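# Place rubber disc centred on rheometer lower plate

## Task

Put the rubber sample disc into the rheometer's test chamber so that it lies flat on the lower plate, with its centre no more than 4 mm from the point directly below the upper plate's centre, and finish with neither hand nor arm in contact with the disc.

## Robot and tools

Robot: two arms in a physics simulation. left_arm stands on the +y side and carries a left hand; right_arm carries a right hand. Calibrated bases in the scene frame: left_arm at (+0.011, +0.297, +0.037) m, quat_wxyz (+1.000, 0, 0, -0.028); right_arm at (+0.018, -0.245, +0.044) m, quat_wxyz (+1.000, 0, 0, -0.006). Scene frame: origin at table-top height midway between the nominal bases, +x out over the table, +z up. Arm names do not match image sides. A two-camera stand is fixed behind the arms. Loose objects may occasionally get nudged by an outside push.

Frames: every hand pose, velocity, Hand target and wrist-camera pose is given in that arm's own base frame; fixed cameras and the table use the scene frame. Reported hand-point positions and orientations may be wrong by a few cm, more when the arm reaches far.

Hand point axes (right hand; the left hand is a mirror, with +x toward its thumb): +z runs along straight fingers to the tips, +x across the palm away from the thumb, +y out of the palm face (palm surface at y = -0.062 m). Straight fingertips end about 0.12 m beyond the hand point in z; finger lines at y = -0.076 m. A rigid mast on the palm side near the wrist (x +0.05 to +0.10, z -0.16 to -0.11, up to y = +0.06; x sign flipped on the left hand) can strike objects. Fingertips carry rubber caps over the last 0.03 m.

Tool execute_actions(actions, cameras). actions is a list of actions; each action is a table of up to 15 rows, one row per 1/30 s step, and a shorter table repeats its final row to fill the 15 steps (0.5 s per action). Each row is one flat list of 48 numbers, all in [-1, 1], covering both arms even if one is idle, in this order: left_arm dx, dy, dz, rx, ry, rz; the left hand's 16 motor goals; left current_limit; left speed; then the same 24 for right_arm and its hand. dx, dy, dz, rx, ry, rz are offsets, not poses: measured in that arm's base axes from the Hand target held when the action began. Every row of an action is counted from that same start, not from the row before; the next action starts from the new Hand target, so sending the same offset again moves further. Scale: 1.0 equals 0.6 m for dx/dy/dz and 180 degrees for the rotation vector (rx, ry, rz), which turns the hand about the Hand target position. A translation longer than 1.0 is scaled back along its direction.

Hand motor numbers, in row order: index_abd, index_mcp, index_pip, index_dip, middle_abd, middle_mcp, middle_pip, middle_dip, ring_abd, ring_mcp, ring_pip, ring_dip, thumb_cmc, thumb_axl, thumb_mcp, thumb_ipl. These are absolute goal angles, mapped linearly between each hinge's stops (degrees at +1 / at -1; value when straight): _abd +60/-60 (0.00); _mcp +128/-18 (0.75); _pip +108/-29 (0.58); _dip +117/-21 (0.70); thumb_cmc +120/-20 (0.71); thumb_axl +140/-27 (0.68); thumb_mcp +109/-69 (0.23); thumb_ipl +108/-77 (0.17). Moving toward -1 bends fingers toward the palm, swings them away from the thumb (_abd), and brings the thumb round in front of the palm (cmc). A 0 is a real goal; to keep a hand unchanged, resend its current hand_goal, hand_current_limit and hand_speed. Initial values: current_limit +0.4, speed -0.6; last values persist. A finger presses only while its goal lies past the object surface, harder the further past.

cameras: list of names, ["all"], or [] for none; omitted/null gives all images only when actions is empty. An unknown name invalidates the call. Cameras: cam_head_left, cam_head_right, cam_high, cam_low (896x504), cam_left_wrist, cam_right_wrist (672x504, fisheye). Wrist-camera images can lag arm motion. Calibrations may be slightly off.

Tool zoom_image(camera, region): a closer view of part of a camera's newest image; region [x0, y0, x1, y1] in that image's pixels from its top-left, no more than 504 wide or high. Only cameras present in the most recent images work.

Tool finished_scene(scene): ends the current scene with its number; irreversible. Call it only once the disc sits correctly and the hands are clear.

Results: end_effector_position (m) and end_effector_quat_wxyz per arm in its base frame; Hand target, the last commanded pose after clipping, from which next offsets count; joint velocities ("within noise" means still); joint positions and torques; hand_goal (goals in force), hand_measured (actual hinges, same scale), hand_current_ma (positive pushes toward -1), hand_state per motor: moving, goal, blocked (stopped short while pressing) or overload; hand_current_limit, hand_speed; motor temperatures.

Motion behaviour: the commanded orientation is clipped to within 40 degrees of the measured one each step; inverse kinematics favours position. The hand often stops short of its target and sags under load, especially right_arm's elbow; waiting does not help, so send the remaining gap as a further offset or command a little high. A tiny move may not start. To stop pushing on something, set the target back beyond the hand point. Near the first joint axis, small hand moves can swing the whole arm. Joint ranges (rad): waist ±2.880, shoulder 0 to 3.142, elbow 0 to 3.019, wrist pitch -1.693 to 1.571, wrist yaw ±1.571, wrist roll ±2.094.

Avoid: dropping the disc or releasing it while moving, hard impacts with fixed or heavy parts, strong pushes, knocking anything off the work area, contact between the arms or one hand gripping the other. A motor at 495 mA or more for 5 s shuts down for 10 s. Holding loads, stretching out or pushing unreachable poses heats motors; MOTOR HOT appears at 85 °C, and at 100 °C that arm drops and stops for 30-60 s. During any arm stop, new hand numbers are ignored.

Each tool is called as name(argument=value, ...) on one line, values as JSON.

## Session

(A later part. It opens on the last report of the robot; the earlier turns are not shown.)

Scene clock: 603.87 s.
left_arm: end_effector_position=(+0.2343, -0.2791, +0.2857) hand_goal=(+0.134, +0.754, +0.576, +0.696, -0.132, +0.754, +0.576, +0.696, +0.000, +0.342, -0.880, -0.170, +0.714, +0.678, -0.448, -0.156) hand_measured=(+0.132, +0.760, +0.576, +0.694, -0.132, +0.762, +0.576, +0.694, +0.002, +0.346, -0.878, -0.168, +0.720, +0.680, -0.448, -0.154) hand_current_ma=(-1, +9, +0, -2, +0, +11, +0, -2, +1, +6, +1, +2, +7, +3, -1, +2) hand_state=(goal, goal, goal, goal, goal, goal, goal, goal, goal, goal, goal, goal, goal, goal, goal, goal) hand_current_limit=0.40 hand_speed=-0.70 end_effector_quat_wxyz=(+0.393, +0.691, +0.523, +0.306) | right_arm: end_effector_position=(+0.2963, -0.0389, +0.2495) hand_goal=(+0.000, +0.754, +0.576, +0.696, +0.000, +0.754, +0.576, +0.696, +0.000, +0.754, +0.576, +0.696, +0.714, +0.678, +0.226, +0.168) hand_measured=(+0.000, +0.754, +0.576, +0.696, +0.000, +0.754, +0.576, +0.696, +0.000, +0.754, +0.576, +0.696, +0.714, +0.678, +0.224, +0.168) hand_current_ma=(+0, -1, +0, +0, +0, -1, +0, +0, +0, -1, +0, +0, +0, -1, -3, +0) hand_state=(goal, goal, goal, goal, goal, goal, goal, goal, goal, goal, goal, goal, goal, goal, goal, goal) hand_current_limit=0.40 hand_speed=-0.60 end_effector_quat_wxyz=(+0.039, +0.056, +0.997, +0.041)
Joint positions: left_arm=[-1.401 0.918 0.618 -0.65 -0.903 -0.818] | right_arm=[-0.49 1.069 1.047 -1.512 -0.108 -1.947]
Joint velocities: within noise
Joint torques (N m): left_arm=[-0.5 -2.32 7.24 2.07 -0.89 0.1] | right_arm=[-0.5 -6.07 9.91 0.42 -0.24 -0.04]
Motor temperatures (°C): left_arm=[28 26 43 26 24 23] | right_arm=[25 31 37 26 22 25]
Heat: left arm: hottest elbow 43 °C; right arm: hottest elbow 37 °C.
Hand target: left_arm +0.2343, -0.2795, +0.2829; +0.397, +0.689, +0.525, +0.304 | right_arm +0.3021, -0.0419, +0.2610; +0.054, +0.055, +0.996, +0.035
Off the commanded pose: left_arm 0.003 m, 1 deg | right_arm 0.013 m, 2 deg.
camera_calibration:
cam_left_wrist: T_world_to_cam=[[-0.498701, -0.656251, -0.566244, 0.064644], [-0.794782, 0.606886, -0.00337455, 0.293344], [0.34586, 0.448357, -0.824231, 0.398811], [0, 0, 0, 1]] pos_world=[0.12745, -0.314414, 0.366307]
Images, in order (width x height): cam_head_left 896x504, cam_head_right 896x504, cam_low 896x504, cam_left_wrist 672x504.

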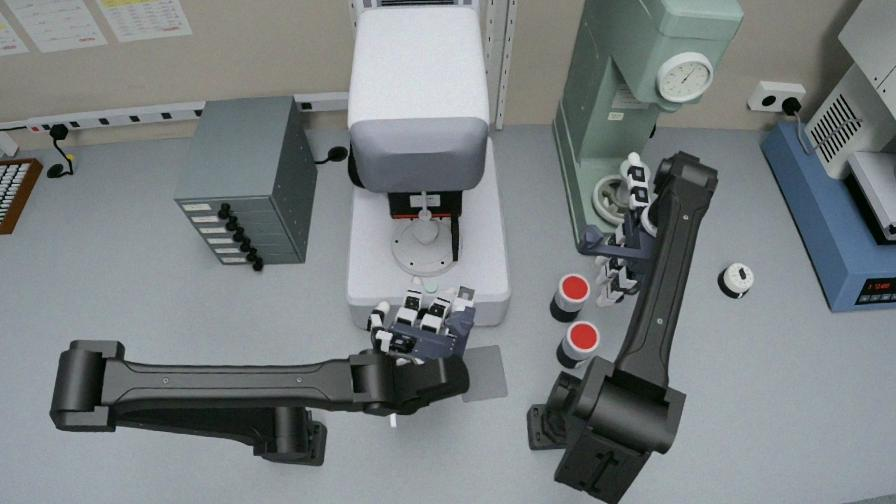

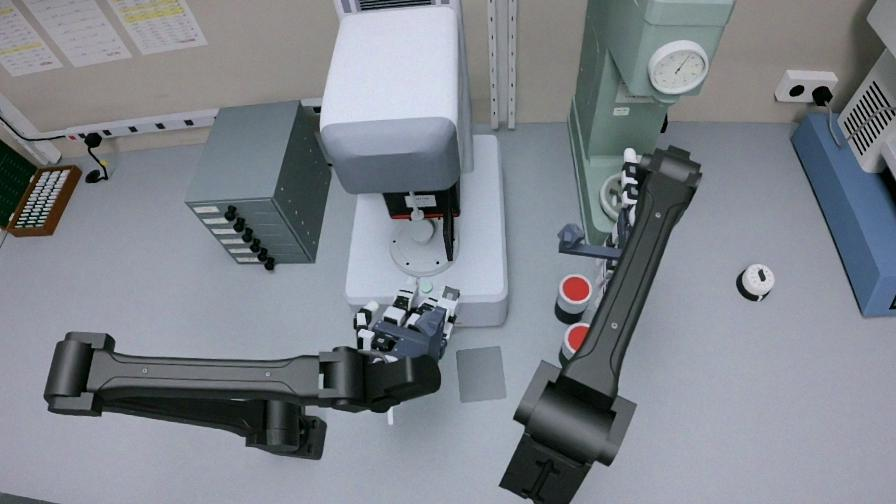

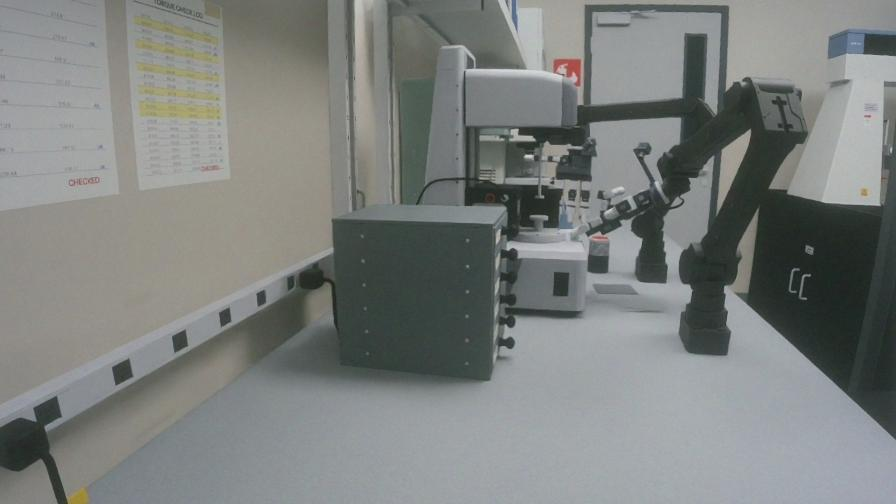

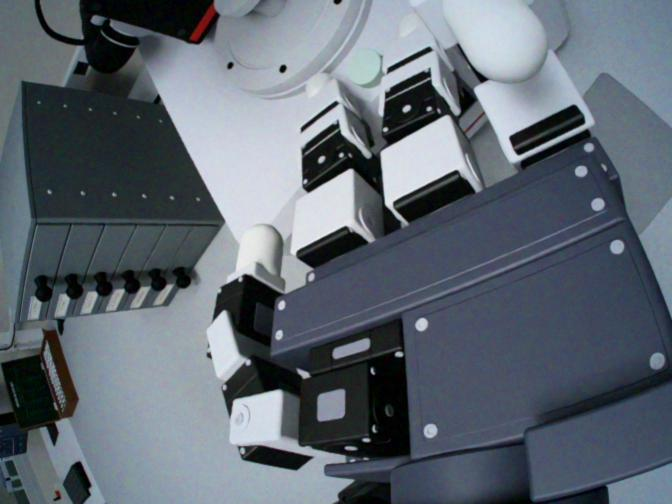

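execute_actions(actions=[[[0,0,-0.008,0,0,0, 0.133,0.754,0.576,0.696, -0.133,0.754,0.576,0.696, 0,0.342,-0.88,-0.17, 0.714,0.678,-0.449,-0.157, 0.4,-0.7, 0,0,0,0,0,0, 0,0.754,0.576,0.696,0,0.754,0.576,0.696,0,0.754,0.576,0.696,0.714,0.678,0.226,0.168,0.4,-0.6]]], cameras=["cam_head_left","cam_low"])

zoom_image(camera="cam_low", region=[540, 200, 600, 260])

Scene clock: 608.83 s.
left_arm: end_effector_position=(+0.2342, -0.2786, +0.2833) hand_goal=(+0.134, +0.754, +0.576, +0.696, -0.132, +0.754, +0.576, +0.696, +0.000, +0.342, -0.880, -0.170, +0.714, +0.678, -0.448, -0.156) hand_measured=(+0.132, +0.760, +0.576, +0.694, -0.132, +0.762, +0.576, +0.694, +0.002, +0.346, -0.878, -0.168, +0.720, +0.680, -0.448, -0.154) hand_current_ma=(-1, +9, +0, -2, +0, +11, +0, -2, +1, +6, +1, +2, +7, +3, -1, +2) hand_state=(goal, goal, goal, goal, goal, goal, goal, goal, goal, goal, goal, goal, goal, goal, goal, goal) hand_current_limit=0.40 hand_speed=-0.70 end_effector_quat_wxyz=(+0.396, +0.690, +0.524, +0.305) | right_arm: end_effector_position=(+0.2963, -0.0389, +0.2495) hand_goal=(+0.000, +0.754, +0.576, +0.696, +0.000, +0.754, +0.576, +0.696, +0.000, +0.754, +0.576, +0.696, +0.714, +0.678, +0.226, +0.168) hand_measured=(+0.000, +0.754, +0.576, +0.696, +0.000, +0.754, +0.576, +0.696, +0.000, +0.754, +0.576, +0.696, +0.714, +0.678, +0.224, +0.168) hand_current_ma=(+0, -1, +0, +0, +0, -1, +0, +0, +0, -1, +0, +0, +0, -1, -3, +0) hand_state=(goal, goal, goal, goal, goal, goal, goal, goal, goal, goal, goal, goal, goal, goal, goal, goal) hand_current_limit=0.40 hand_speed=-0.60 end_effector_quat_wxyz=(+0.039, +0.056, +0.997, +0.041)
Joint positions: left_arm=[-1.401 0.918 0.609 -0.634 -0.903 -0.818] | right_arm=[-0.49 1.069 1.047 -1.512 -0.108 -1.947]
Joint torques (N m): left_arm=[-0.5 -1.96 7.12 2.11 -0.88 0.1] | right_arm=[-0.5 -6.07 9.92 0.43 -0.24 -0.04]
Heat: left arm: hottest elbow 43 °C; right arm: hottest elbow 37 °C.
Hand target: left_arm +0.2343, -0.2795, +0.2781; +0.397, +0.689, +0.525, +0.304 | right_arm +0.3021, -0.0419, +0.2610; +0.054, +0.055, +0.996, +0.035
Off the commanded pose: left_arm 0.005 m, 0 deg | right_arm 0.013 m, 2 deg.
Images, in order (width x height): cam_head_left 896x504, cam_low 896x504.

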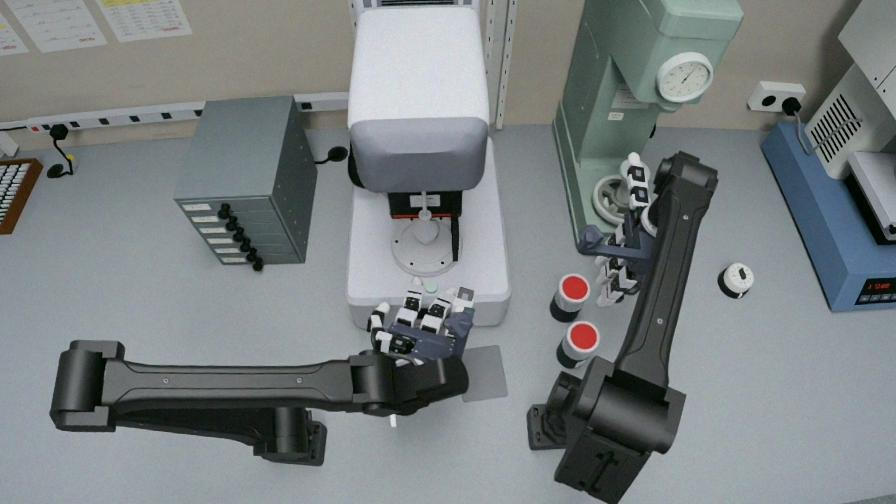

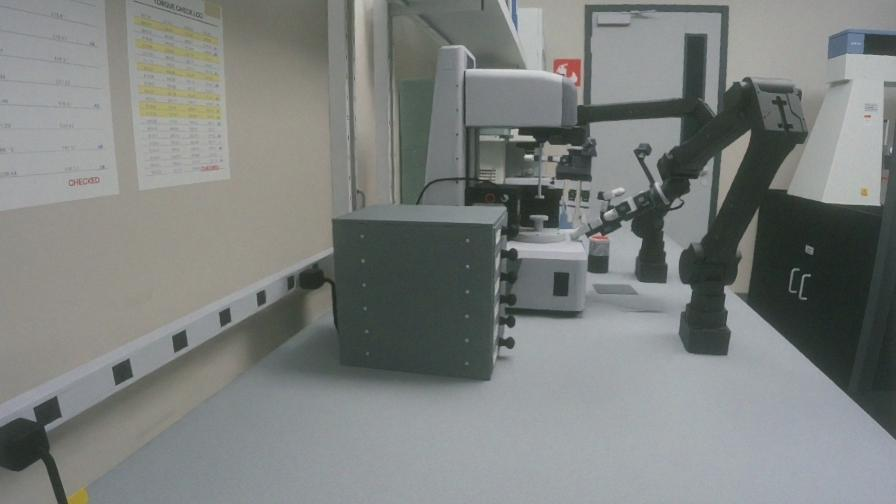

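Scaled by 8.400 from the camera's 896x504 image, which has a finer 1280x720 frame.

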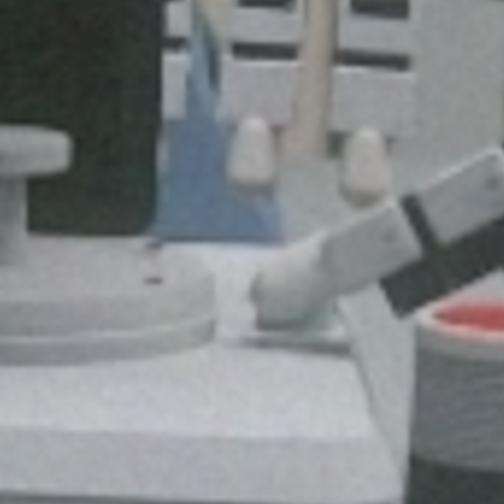

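execute_actions(actions=[[[0,0,-0.007,0,0,0, 0.133,0.754,0.576,0.696, -0.133,0.754,0.576,0.696, 0,0.342,-0.88,-0.17, 0.714,0.678,-0.449,-0.157, 0.4,-0.7, 0,0,0,0,0,0, 0,0.754,0.576,0.696,0,0.754,0.576,0.696,0,0.754,0.576,0.696,0.714,0.678,0.226,0.168,0.4,-0.6]]], cameras=["cam_head_left","cam_low"])

zoom_image(camera="cam_low", region=[540, 200, 600, 260])

zoom_image(camera="cam_head_left", region=[390, 250, 460, 320])

Scene clock: 626.47 s.
left_arm: end_effector_position=(+0.2342, -0.2785, +0.2792) hand_goal=(+0.134, +0.754, +0.576, +0.696, -0.132, +0.754, +0.576, +0.696, +0.000, +0.342, -0.880, -0.170, +0.714, +0.678, -0.448, -0.156) hand_measured=(+0.132, +0.760, +0.576, +0.694, -0.132, +0.762, +0.576, +0.694, +0.002, +0.346, -0.878, -0.168, +0.720, +0.680, -0.448, -0.154) hand_current_ma=(-1, +9, +0, -2, +0, +11, +0, -2, +1, +6, +1, +2, +7, +3, -1, +2) hand_state=(goal, goal, goal, goal, goal, goal, goal, goal, goal, goal, goal, goal, goal, goal, goal, goal) hand_current_limit=0.40 hand_speed=-0.70 end_effector_quat_wxyz=(+0.396, +0.690, +0.524, +0.305) | right_arm: end_effector_position=(+0.2963, -0.0389, +0.2495) hand_goal=(+0.000, +0.754, +0.576, +0.696, +0.000, +0.754, +0.576, +0.696, +0.000, +0.754, +0.576, +0.696, +0.714, +0.678, +0.226, +0.168) hand_measured=(+0.000, +0.754, +0.576, +0.696, +0.000, +0.754, +0.576, +0.696, +0.000, +0.754, +0.576, +0.696, +0.714, +0.678, +0.224, +0.168) hand_current_ma=(+0, -1, +0, +0, +0, -1, +0, +0, +0, -1, +0, +0, +0, -1, -3, +0) hand_state=(goal, goal, goal, goal, goal, goal, goal, goal, goal, goal, goal, goal, goal, goal, goal, goal) hand_current_limit=0.40 hand_speed=-0.60 end_effector_quat_wxyz=(+0.039, +0.056, +0.997, +0.041)
Joint positions: left_arm=[-1.401 0.922 0.6 -0.62 -0.903 -0.818] | right_arm=[-0.49 1.069 1.047 -1.512 -0.108 -1.947]
Joint torques (N m): left_arm=[-0.56 -1.79 7.08 2.09 -0.88 0.1] | right_arm=[-0.5 -6.07 9.92 0.4 -0.24 -0.04]
Heat: left arm: hottest elbow 41 °C; right arm: hottest elbow 37 °C.
Hand target: left_arm +0.2343, -0.2795, +0.2738; +0.397, +0.689, +0.525, +0.304 | right_arm +0.3021, -0.0419, +0.2610; +0.054, +0.055, +0.996, +0.035
Off the commanded pose: left_arm 0.005 m, 0 deg | right_arm 0.013 m, 2 deg.
Images, in order (width x height): cam_head_left 896x504, cam_low 896x504.

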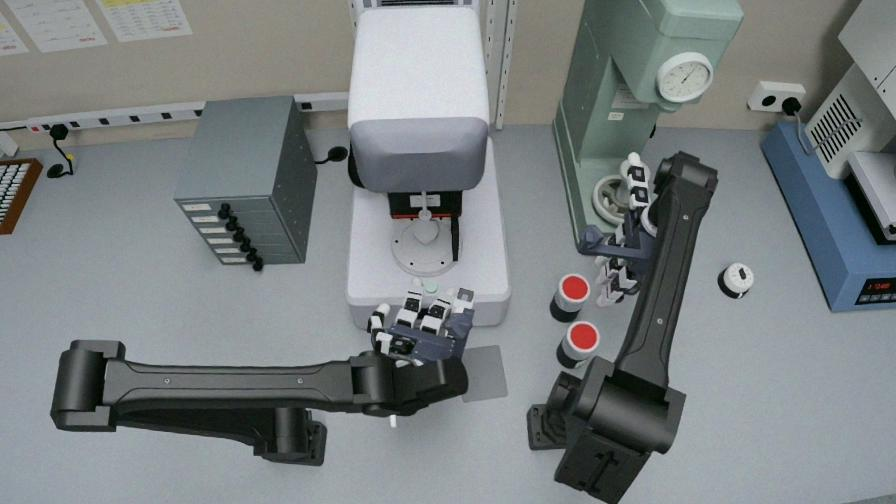

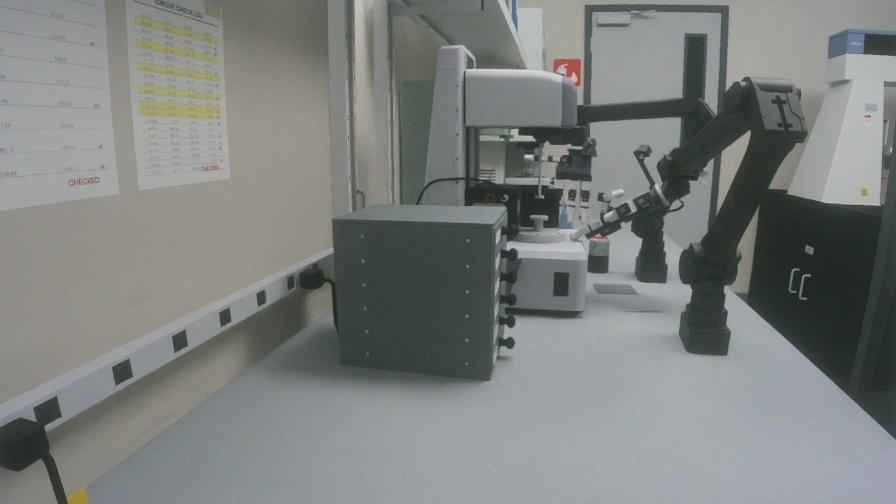

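Scaled by 8.400 from the camera's 896x504 image, which has a finer 1280x720 frame.

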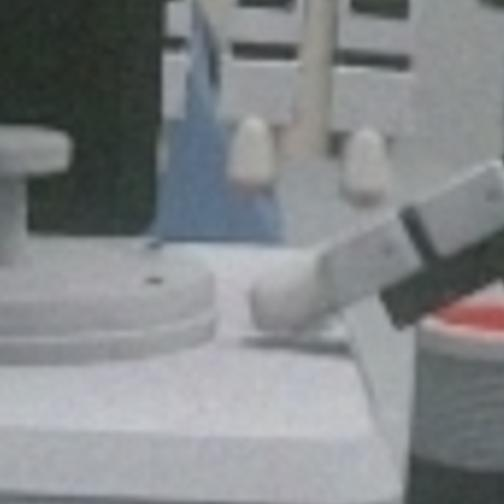

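Scaled by 7.200 from the camera's 896x504 image, which has a finer 1280x720 frame.

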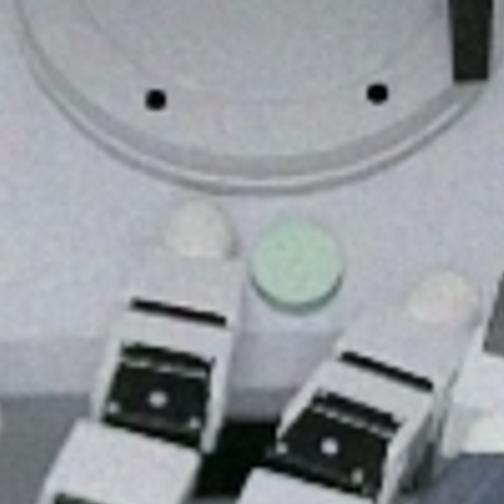

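execute_actions(actions=[[[0,0,-0.0055,0,0,0, 0.133,0.754,0.576,0.696, -0.133,0.754,0.576,0.696, 0,0.342,-0.88,-0.17, 0.714,0.678,-0.449,-0.157, 0.4,-0.7, 0,0,0,0,0,0, 0,0.754,0.576,0.696,0,0.754,0.576,0.696,0,0.754,0.576,0.696,0.714,0.678,0.226,0.168,0.4,-0.6]]], cameras=[])

execute_actions(actions=[[[0,0,-0.0055,0,0,0, 0.133,0.754,0.576,0.696, -0.133,0.754,0.576,0.696, 0,0.342,-0.88,-0.17, 0.714,0.678,-0.449,-0.157, 0.4,-0.7, 0,0,0,0,0,0, 0,0.754,0.576,0.696,0,0.754,0.576,0.696,0,0.754,0.576,0.696,0.714,0.678,0.226,0.168,0.4,-0.6]]], cameras=["cam_head_left","cam_low"])

zoom_image(camera="cam_low", region=[540, 200, 600, 260])

zoom_image(camera="cam_head_left", region=[390, 250, 460, 320])

Scene clock: 632.27 s.
left_arm: end_effector_position=(+0.2343, -0.2788, +0.2777) hand_goal=(+0.134, +0.754, +0.576, +0.696, -0.132, +0.754, +0.576, +0.696, +0.000, +0.342, -0.880, -0.170, +0.714, +0.678, -0.448, -0.156) hand_measured=(+0.132, +0.760, +0.576, +0.694, -0.132, +0.756, +0.576, +0.694, +0.002, +0.346, -0.878, -0.168, +0.720, +0.680, -0.448, -0.154) hand_current_ma=(-1, +9, +0, -2, +0, +2, +0, -2, +1, +6, +1, +2, +7, +3, -1, +2) hand_state=(goal, goal, goal, goal, goal, goal, goal, goal, goal, goal, goal, goal, goal, goal, goal, goal) hand_current_limit=0.40 hand_speed=-0.70 end_effector_quat_wxyz=(+0.398, +0.688, +0.525, +0.304) | right_arm: end_effector_position=(+0.2963, -0.0389, +0.2495) hand_goal=(+0.000, +0.754, +0.576, +0.696, +0.000, +0.754, +0.576, +0.696, +0.000, +0.754, +0.576, +0.696, +0.714, +0.678, +0.226, +0.168) hand_measured=(+0.000, +0.754, +0.576, +0.696, +0.000, +0.754, +0.576, +0.696, +0.000, +0.754, +0.576, +0.696, +0.714, +0.678, +0.224, +0.168) hand_current_ma=(+0, -1, +0, +0, +0, -1, +0, +0, +0, -1, +0, +0, +0, -1, -3, +0) hand_state=(goal, goal, goal, goal, goal, goal, goal, goal, goal, goal, goal, goal, goal, goal, goal, goal) hand_current_limit=0.40 hand_speed=-0.60 end_effector_quat_wxyz=(+0.039, +0.056, +0.997, +0.041)
Joint positions: left_arm=[-1.401 0.925 0.595 -0.608 -0.903 -0.818] | right_arm=[-0.49 1.069 1.047 -1.512 -0.108 -1.947]
Joint torques (N m): left_arm=[-0.5 -1.67 6.86 2.07 -0.88 0.1] | right_arm=[-0.5 -6.12 9.92 0.42 -0.24 -0.04]
Heat: left arm: hottest elbow 42 °C; right arm: hottest elbow 37 °C.
Hand target: left_arm +0.2343, -0.2795, +0.2705; +0.397, +0.689, +0.525, +0.304 | right_arm +0.3021, -0.0419, +0.2610; +0.054, +0.055, +0.996, +0.035
Off the commanded pose: left_arm 0.007 m, 0 deg | right_arm 0.013 m, 2 deg.
No camera images: "cameras" was empty.

Scene clock: 632.97 s.
left_arm: end_effector_position=(+0.2343, -0.2787, +0.2762) hand_goal=(+0.134, +0.754, +0.576, +0.696, -0.132, +0.754, +0.576, +0.696, +0.000, +0.342, -0.880, -0.170, +0.714, +0.678, -0.448, -0.156) hand_measured=(+0.132, +0.760, +0.576, +0.694, -0.132, +0.752, +0.572, +0.694, +0.002, +0.346, -0.878, -0.168, +0.720, +0.680, -0.448, -0.154) hand_current_ma=(-1, +9, +0, -2, +0, -3, -3, -2, +1, +6, +1, +2, +7, +3, -1, +2) hand_state=(goal, goal, goal, goal, goal, goal, goal, goal, goal, goal, goal, goal, goal, goal, goal, goal) hand_current_limit=0.40 hand_speed=-0.70 end_effector_quat_wxyz=(+0.400, +0.687, +0.526, +0.303) | right_arm: end_effector_position=(+0.2963, -0.0389, +0.2495) hand_goal=(+0.000, +0.754, +0.576, +0.696, +0.000, +0.754, +0.576, +0.696, +0.000, +0.754, +0.576, +0.696, +0.714, +0.678, +0.226, +0.168) hand_measured=(+0.000, +0.754, +0.576, +0.696, +0.000, +0.754, +0.576, +0.696, +0.000, +0.754, +0.576, +0.696, +0.714, +0.678, +0.224, +0.168) hand_current_ma=(+0, -1, +0, +0, +0, -1, +0, +0, +0, -1, +0, +0, +0, -1, -3, +0) hand_state=(goal, goal, goal, goal, goal, goal, goal, goal, goal, goal, goal, goal, goal, goal, goal, goal) hand_current_limit=0.40 hand_speed=-0.60 end_effector_quat_wxyz=(+0.039, +0.056, +0.997, +0.041)
Joint positions: left_arm=[-1.401 0.926 0.59 -0.596 -0.904 -0.818] | right_arm=[-0.49 1.069 1.047 -1.512 -0.108 -1.947]
Joint torques (N m): left_arm=[-0.56 -1.44 6.76 2.03 -0.82 0.1] | right_arm=[-0.5 -6.12 9.91 0.42 -0.24 -0.04]
Heat: left arm: hottest elbow 41 °C; right arm: hottest elbow 37 °C.
Hand target: left_arm +0.2343, -0.2795, +0.2672; +0.397, +0.689, +0.525, +0.304 | right_arm +0.3021, -0.0419, +0.2610; +0.054, +0.055, +0.996, +0.035
Off the commanded pose: left_arm 0.009 m, 0 deg | right_arm 0.013 m, 2 deg.
Images, in order (width x height): cam_head_left 896x504, cam_low 896x504.

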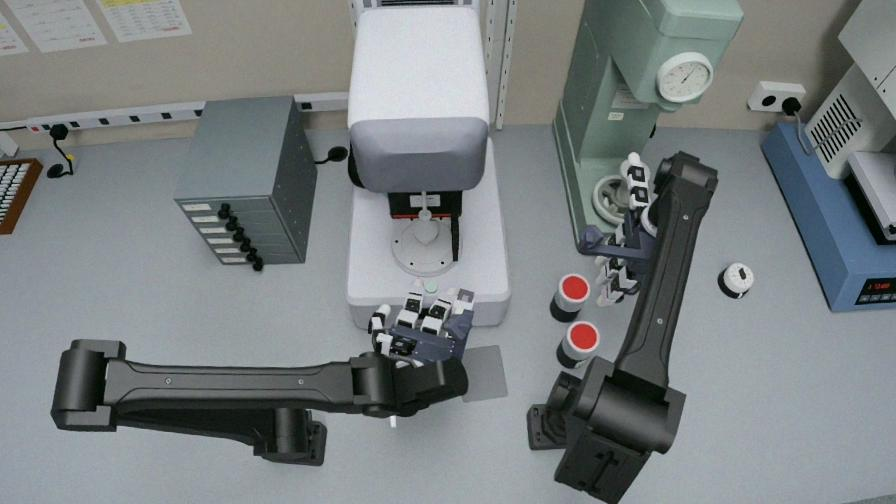

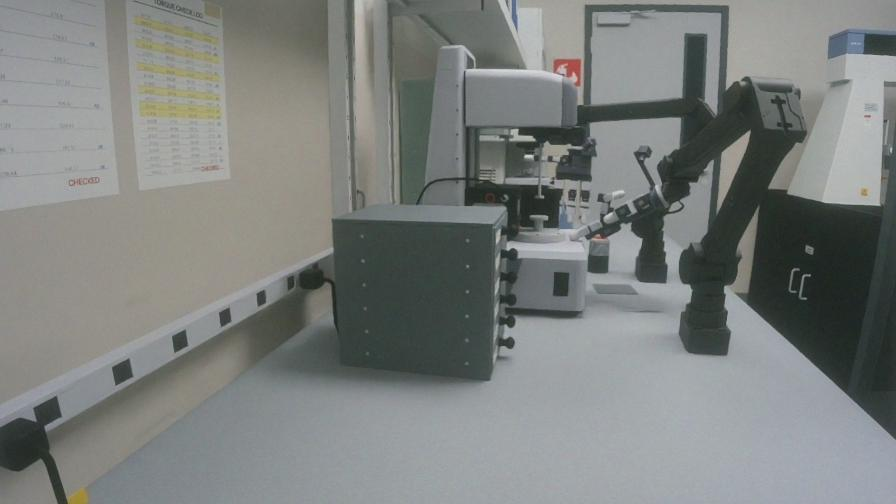

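Scaled by 8.400 from the camera's 896x504 image, which has a finer 1280x720 frame.

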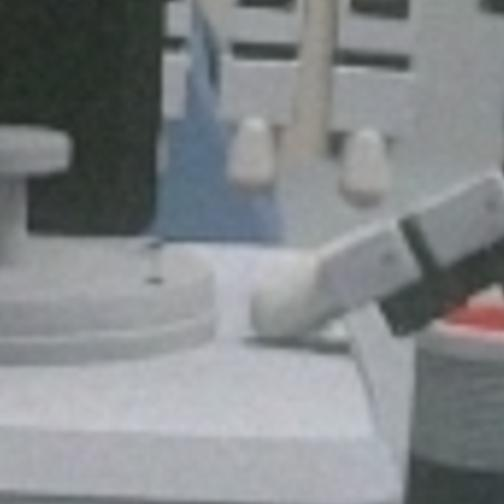

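Scaled by 7.200 from the camera's 896x504 image, which has a finer 1280x720 frame.

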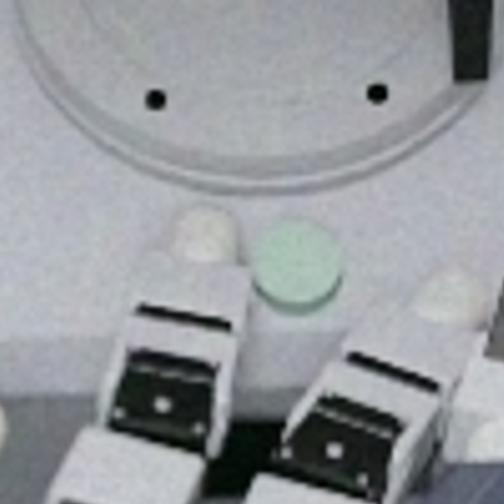

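execute_actions(actions=[[[0,0,-0.004,0,0,0, 0.133,0.754,0.576,0.696, -0.133,0.754,0.576,0.696, 0,0.342,-0.88,-0.17, 0.714,0.678,-0.449,-0.157, 0.4,-0.7, 0,0,0,0,0,0, 0,0.754,0.576,0.696,0,0.754,0.576,0.696,0,0.754,0.576,0.696,0.714,0.678,0.226,0.168,0.4,-0.6]]], cameras=[])

Scene clock: 654.47 s.
left_arm: end_effector_position=(+0.2344, -0.2787, +0.2754) hand_goal=(+0.134, +0.754, +0.576, +0.696, -0.132, +0.754, +0.576, +0.696, +0.000, +0.342, -0.880, -0.170, +0.714, +0.678, -0.448, -0.156) hand_measured=(+0.132, +0.760, +0.576, +0.694, -0.128, +0.748, +0.570, +0.694, +0.002, +0.346, -0.878, -0.168, +0.720, +0.680, -0.448, -0.154) hand_current_ma=(-1, +7, +0, -2, +2, -6, -6, -2, +1, +6, +1, +2, +7, +3, -1, +2) hand_state=(goal, goal, goal, goal, goal, goal, goal, goal, goal, goal, goal, goal, goal, goal, goal, goal) hand_current_limit=0.40 hand_speed=-0.70 end_effector_quat_wxyz=(+0.401, +0.686, +0.526, +0.304) | right_arm: end_effector_position=(+0.2963, -0.0389, +0.2495) hand_goal=(+0.000, +0.754, +0.576, +0.696, +0.000, +0.754, +0.576, +0.696, +0.000, +0.754, +0.576, +0.696, +0.714, +0.678, +0.226, +0.168) hand_measured=(+0.000, +0.754, +0.576, +0.696, +0.000, +0.754, +0.576, +0.696, +0.000, +0.754, +0.576, +0.696, +0.714, +0.678, +0.224, +0.168) hand_current_ma=(+0, -1, +0, +0, +0, -1, +0, +0, +0, -1, +0, +0, +0, -1, -3, +0) hand_state=(goal, goal, goal, goal, goal, goal, goal, goal, goal, goal, goal, goal, goal, goal, goal, goal) hand_current_limit=0.40 hand_speed=-0.60 end_effector_quat_wxyz=(+0.039, +0.056, +0.997, +0.041)
Joint positions: left_arm=[-1.401 0.929 0.587 -0.588 -0.907 -0.818] | right_arm=[-0.49 1.069 1.047 -1.512 -0.108 -1.947]
Joint torques (N m): left_arm=[-0.5 -1.44 6.6 1.99 -0.71 0.1] | right_arm=[-0.44 -6.12 9.94 0.4 -0.24 -0.04]
Heat: left arm: hottest elbow 40 °C; right arm: hottest elbow 37 °C.
Hand target: left_arm +0.2343, -0.2794, +0.2648; +0.397, +0.689, +0.525, +0.304 | right_arm +0.3021, -0.0419, +0.2610; +0.054, +0.055, +0.996, +0.035
Off the commanded pose: left_arm 0.011 m, 1 deg | right_arm 0.013 m, 2 deg.
No camera images: "cameras" was empty.

execute_actions(actions=[[[0,0,0,0,0,0, -0.08,0.754,0.576,0.696, 0.08,0.754,0.576,0.696, 0,0.342,-0.88,-0.17, 0.714,0.678,-0.449,-0.157, 0.4,-0.92, 0,0,0,0,0,0, 0,0.754,0.576,0.696,0,0.754,0.576,0.696,0,0.754,0.576,0.696,0.714,0.678,0.226,0.168,0.4,-0.6]],[[0,0,0,0,0,0, -0.08,0.754,0.576,0.696, 0.08,0.754,0.576,0.696, 0,0.342,-0.88,-0.17, 0.714,0.678,-0.449,-0.157, 0.4,-0.92, 0,0,0,0,0,0, 0,0.754,0.576,0.696,0,0.754,0.576,0.696,0,0.754,0.576,0.696,0.714,0.678,0.226,0.168,0.4,-0.6]]], cameras=["cam_head_left","cam_low","cam_left_wrist"])

zoom_image(camera="cam_head_left", region=[390, 250, 460, 320])

zoom_image(camera="cam_left_wrist", region=[270, 0, 450, 135])

Scene clock: 660.83 s.
left_arm: end_effector_position=(+0.2345, -0.2790, +0.2755) hand_goal=(-0.080, +0.754, +0.576, +0.696, +0.080, +0.754, +0.576, +0.696, +0.000, +0.342, -0.880, -0.170, +0.714, +0.678, -0.448, -0.156) hand_measured=(-0.004, +0.754, +0.574, +0.694, +0.010, +0.748, +0.570, +0.694, +0.002, +0.346, -0.878, -0.168, +0.720, +0.680, -0.448, -0.154) hand_current_ma=(+183, +1, -1, -2, -168, -6, -6, -2, +1, +6, +1, +2, +7, +3, -1, +2) hand_state=(blocked, goal, goal, goal, blocked, goal, goal, goal, goal, goal, goal, goal, goal, goal, goal, goal) hand_current_limit=0.40 hand_speed=-0.92 end_effector_quat_wxyz=(+0.402, +0.685, +0.526, +0.303) | right_arm: end_effector_position=(+0.2963, -0.0389, +0.2495) hand_goal=(+0.000, +0.754, +0.576, +0.696, +0.000, +0.754, +0.576, +0.696, +0.000, +0.754, +0.576, +0.696, +0.714, +0.678, +0.226, +0.168) hand_measured=(+0.000, +0.754, +0.576, +0.696, +0.000, +0.754, +0.576, +0.696, +0.000, +0.754, +0.576, +0.696, +0.714, +0.678, +0.224, +0.168) hand_current_ma=(+0, -1, +0, +0, +0, -1, +0, +0, +0, -1, +0, +0, +0, -1, -3, +0) hand_state=(goal, goal, goal, goal, goal, goal, goal, goal, goal, goal, goal, goal, goal, goal, goal, goal) hand_current_limit=0.40 hand_speed=-0.60 end_effector_quat_wxyz=(+0.039, +0.056, +0.997, +0.041)
Joint positions: left_arm=[-1.401 0.929 0.587 -0.585 -0.907 -0.818] | right_arm=[-0.49 1.069 1.047 -1.512 -0.108 -1.947]
Joint torques (N m): left_arm=[-0.5 -1.49 6.6 1.91 -0.7 0.1] | right_arm=[-0.5 -6.12 9.92 0.4 -0.24 -0.04]
Heat: left arm: hottest elbow 40 °C; right arm: hottest elbow 37 °C.
Hand target: left_arm +0.2343, -0.2794, +0.2649; +0.397, +0.689, +0.525, +0.304 | right_arm +0.3021, -0.0419, +0.2610; +0.054, +0.055, +0.996, +0.035
Off the commanded pose: left_arm 0.011 m, 1 deg | right_arm 0.013 m, 2 deg.
camera_calibration:
cam_left_wrist: T_world_to_cam=[[-0.493297, -0.66995, -0.55482, 0.0507863], [-0.796028, 0.604838, -0.0225886, 0.298425], [0.350709, 0.430509, -0.831664, 0.386212], [0, 0, 0, 1]] pos_world=[0.12716, -0.312742, 0.356117]
Images, in order (width x height): cam_head_left 896x504, cam_low 896x504, cam_left_wrist 672x504.

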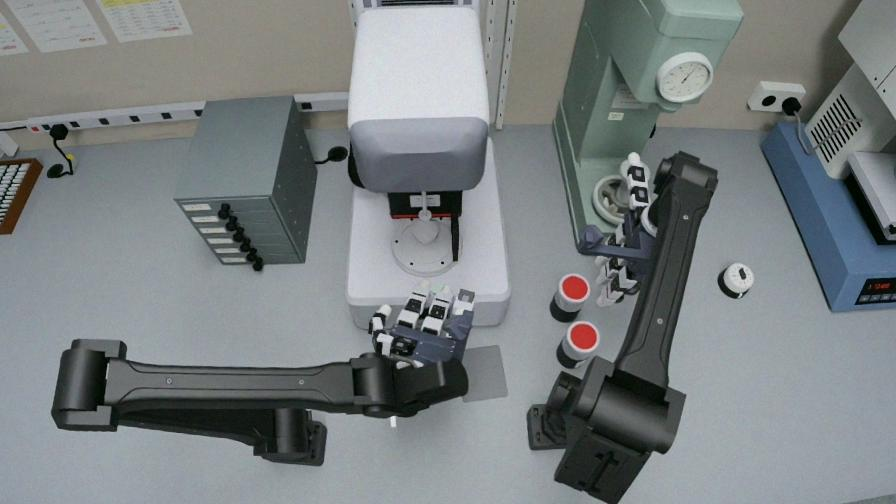

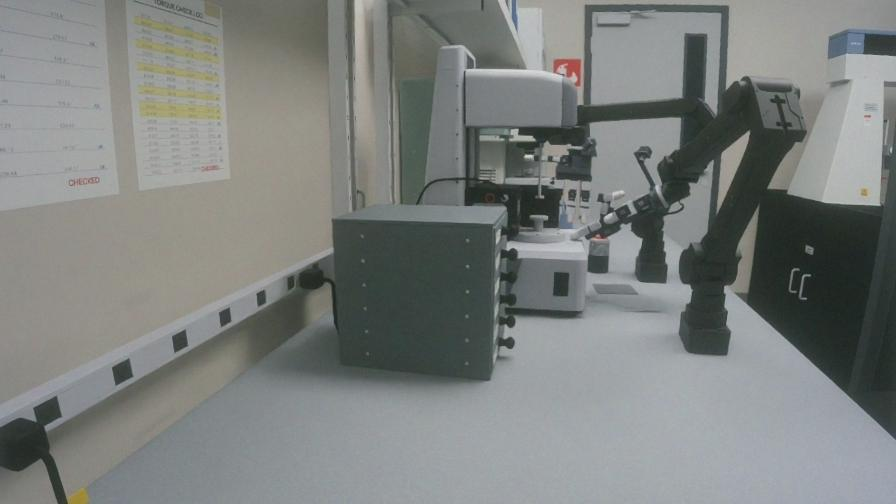

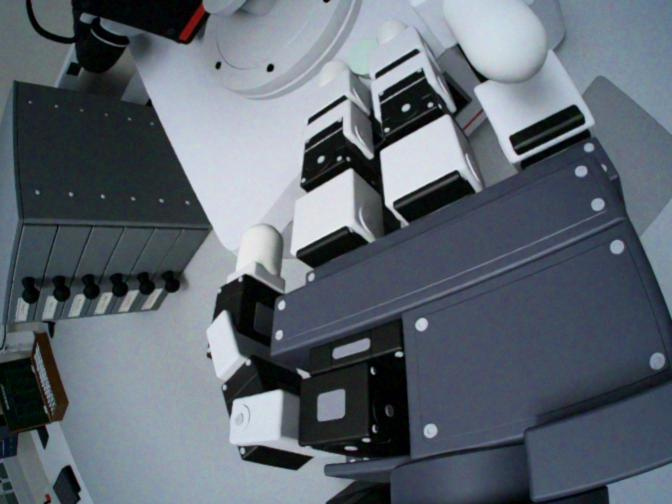

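Scaled by 7.200 from the camera's 896x504 image, which has a finer 1280x720 frame.

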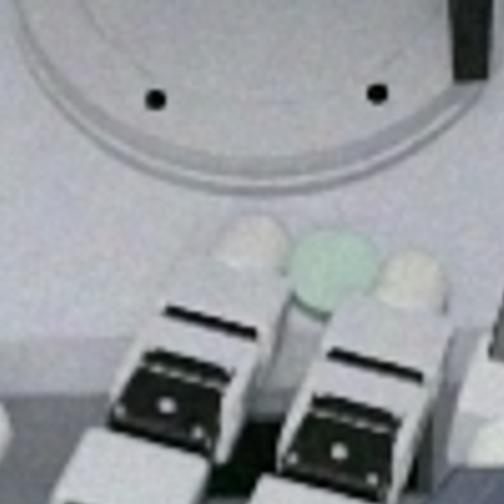

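Scaled by 2.800 from the camera's 672x504 image, which has a finer 960x720 frame.

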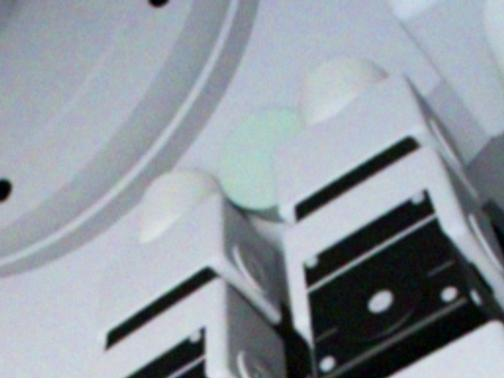

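execute_actions(actions=[[[0,0,0.06,0,0,0, -0.08,0.754,0.576,0.696, 0.08,0.754,0.576,0.696, 0,0.342,-0.88,-0.17, 0.714,0.678,-0.449,-0.157, 0.4,-0.92, 0,0,0,0,0,0, 0,0.754,0.576,0.696,0,0.754,0.576,0.696,0,0.754,0.576,0.696,0.714,0.678,0.226,0.168,0.4,-0.6]],[[0,0,0.06,0,0,0, -0.08,0.754,0.576,0.696, 0.08,0.754,0.576,0.696, 0,0.342,-0.88,-0.17, 0.714,0.678,-0.449,-0.157, 0.4,-0.92, 0,0,0,0,0,0, 0,0.754,0.576,0.696,0,0.754,0.576,0.696,0,0.754,0.576,0.696,0.714,0.678,0.226,0.168,0.4,-0.6]],[[0,0,0.06,0,0,0, -0.08,0.754,0.576,0.696, 0.08,0.754,0.576,0.696, 0,0.342,-0.88,-0.17, 0.714,0.678,-0.449,-0.157, 0.4,-0.92, 0,0,0,0,0,0, 0,0.754,0.576,0.696,0,0.754,0.576,0.696,0,0.754,0.576,0.696,0.714,0.678,0.226,0.168,0.4,-0.6]]], cameras=["cam_head_left","cam_low","cam_left_wrist"])

zoom_image(camera="cam_low", region=[520, 170, 600, 250])

zoom_image(camera="cam_head_left", region=[380, 220, 460, 300])

Scene clock: 671.30 s.
left_arm: end_effector_position=(+0.2330, -0.2709, +0.3420) hand_goal=(-0.080, +0.754, +0.576, +0.696, +0.080, +0.754, +0.576, +0.696, +0.000, +0.342, -0.880, -0.170, +0.714, +0.678, -0.448, -0.156) hand_measured=(-0.008, +0.766, +0.578, +0.696, +0.010, +0.758, +0.574, +0.692, +0.002, +0.348, -0.878, -0.168, +0.720, +0.680, -0.448, -0.154) hand_current_ma=(+170, +18, +2, +0, -168, +5, -2, -4, +1, +6, +1, +2, +7, +3, -1, +2) hand_state=(blocked, goal, goal, goal, blocked, goal, goal, goal, goal, goal, goal, goal, goal, goal, goal, goal) hand_current_limit=0.40 hand_speed=-0.92 end_effector_quat_wxyz=(+0.377, +0.700, +0.518, +0.315) | right_arm: end_effector_position=(+0.2963, -0.0389, +0.2495) hand_goal=(+0.000, +0.754, +0.576, +0.696, +0.000, +0.754, +0.576, +0.696, +0.000, +0.754, +0.576, +0.696, +0.714, +0.678, +0.226, +0.168) hand_measured=(+0.000, +0.754, +0.576, +0.696, +0.000, +0.754, +0.576, +0.696, +0.000, +0.754, +0.576, +0.696, +0.714, +0.678, +0.224, +0.168) hand_current_ma=(+0, -1, +0, +0, +0, -1, +0, +0, +0, -1, +0, +0, +0, -1, -3, +0) hand_state=(goal, goal, goal, goal, goal, goal, goal, goal, goal, goal, goal, goal, goal, goal, goal, goal) hand_current_limit=0.40 hand_speed=-0.60 end_effector_quat_wxyz=(+0.039, +0.056, +0.997, +0.041)
Joint positions: left_arm=[-1.401 0.859 0.75 -0.882 -0.904 -0.818] | right_arm=[-0.49 1.069 1.047 -1.512 -0.108 -1.947]
Joint torques (N m): left_arm=[-0.62 -1.9 13.03 0.47 -0.92 0.09] | right_arm=[-0.44 -6.07 9.94 0.39 -0.24 -0.05]
Heat: left arm: hottest elbow 40 °C; right arm: hottest elbow 37 °C.
Hand target: left_arm +0.2343, -0.2795, +0.3729; +0.397, +0.689, +0.525, +0.304 | right_arm +0.3021, -0.0419, +0.2610; +0.054, +0.055, +0.996, +0.035
Off the commanded pose: left_arm 0.032 m, 3 deg | right_arm 0.013 m, 2 deg.
camera_calibration:
cam_left_wrist: T_world_to_cam=[[-0.501801, -0.632771, -0.589743, 0.116301], [-0.795093, 0.605913, 0.0264084, 0.277179], [0.340623, 0.482152, -0.807159, 0.44654], [0, 0, 0, 1]] pos_world=[0.126641, -0.309655, 0.421697]
Images, in order (width x height): cam_head_left 896x504, cam_low 896x504, cam_left_wrist 672x504.

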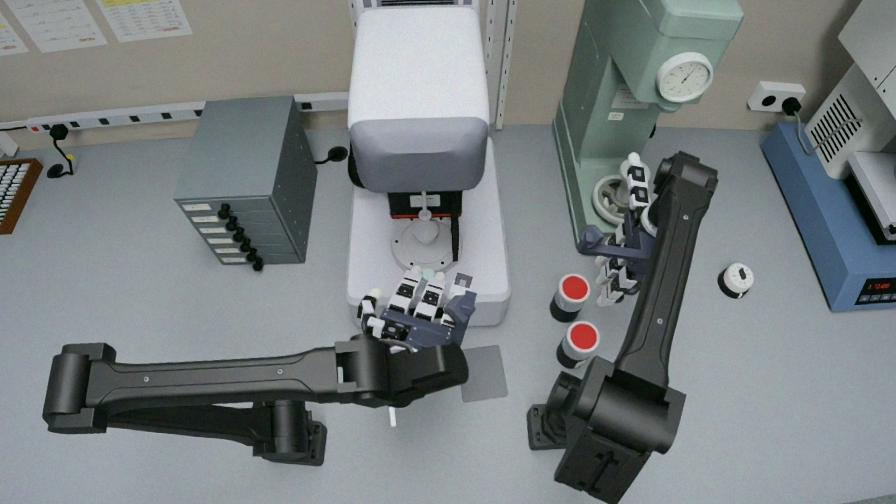

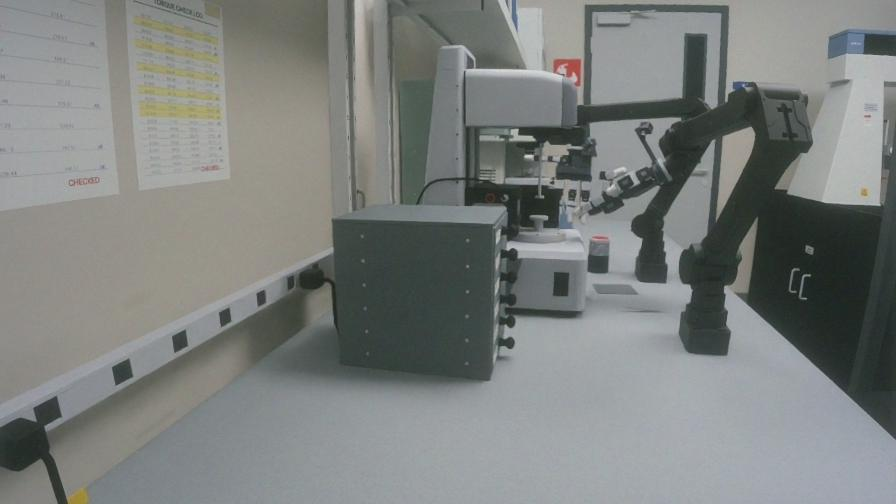

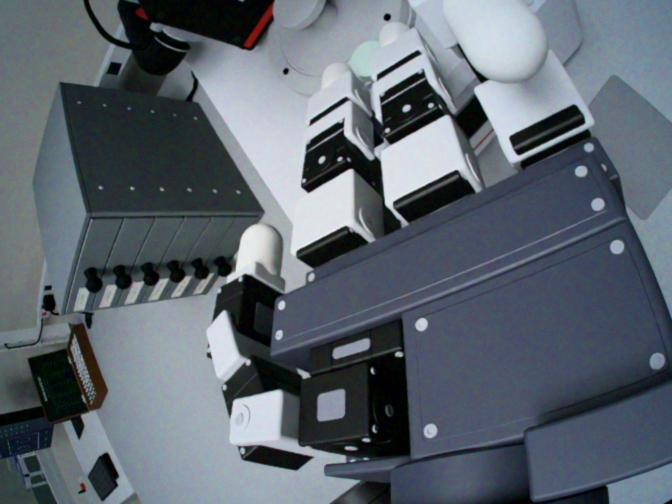

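Scaled by 6.300 from the camera's 896x504 image, which has a finer 1280x720 frame.

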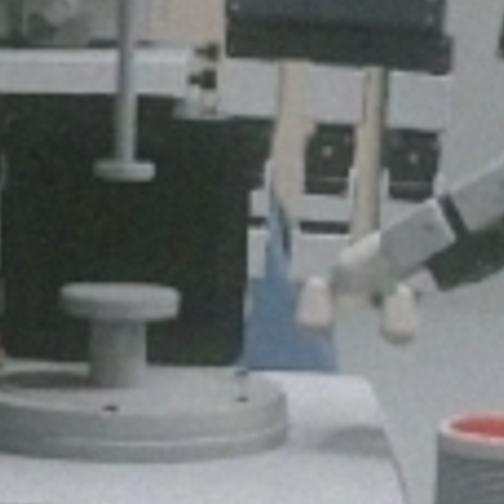

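Scaled by 6.300 from the camera's 896x504 image, which has a finer 1280x720 frame.

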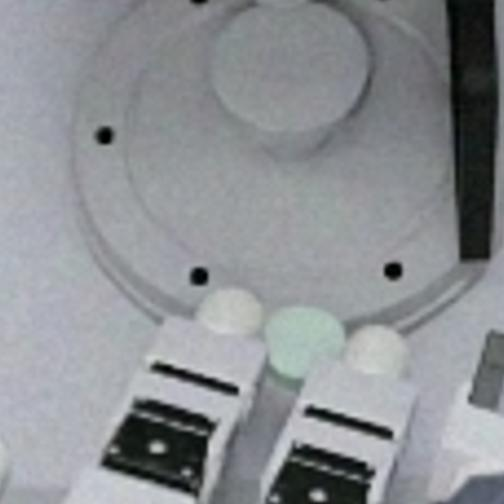

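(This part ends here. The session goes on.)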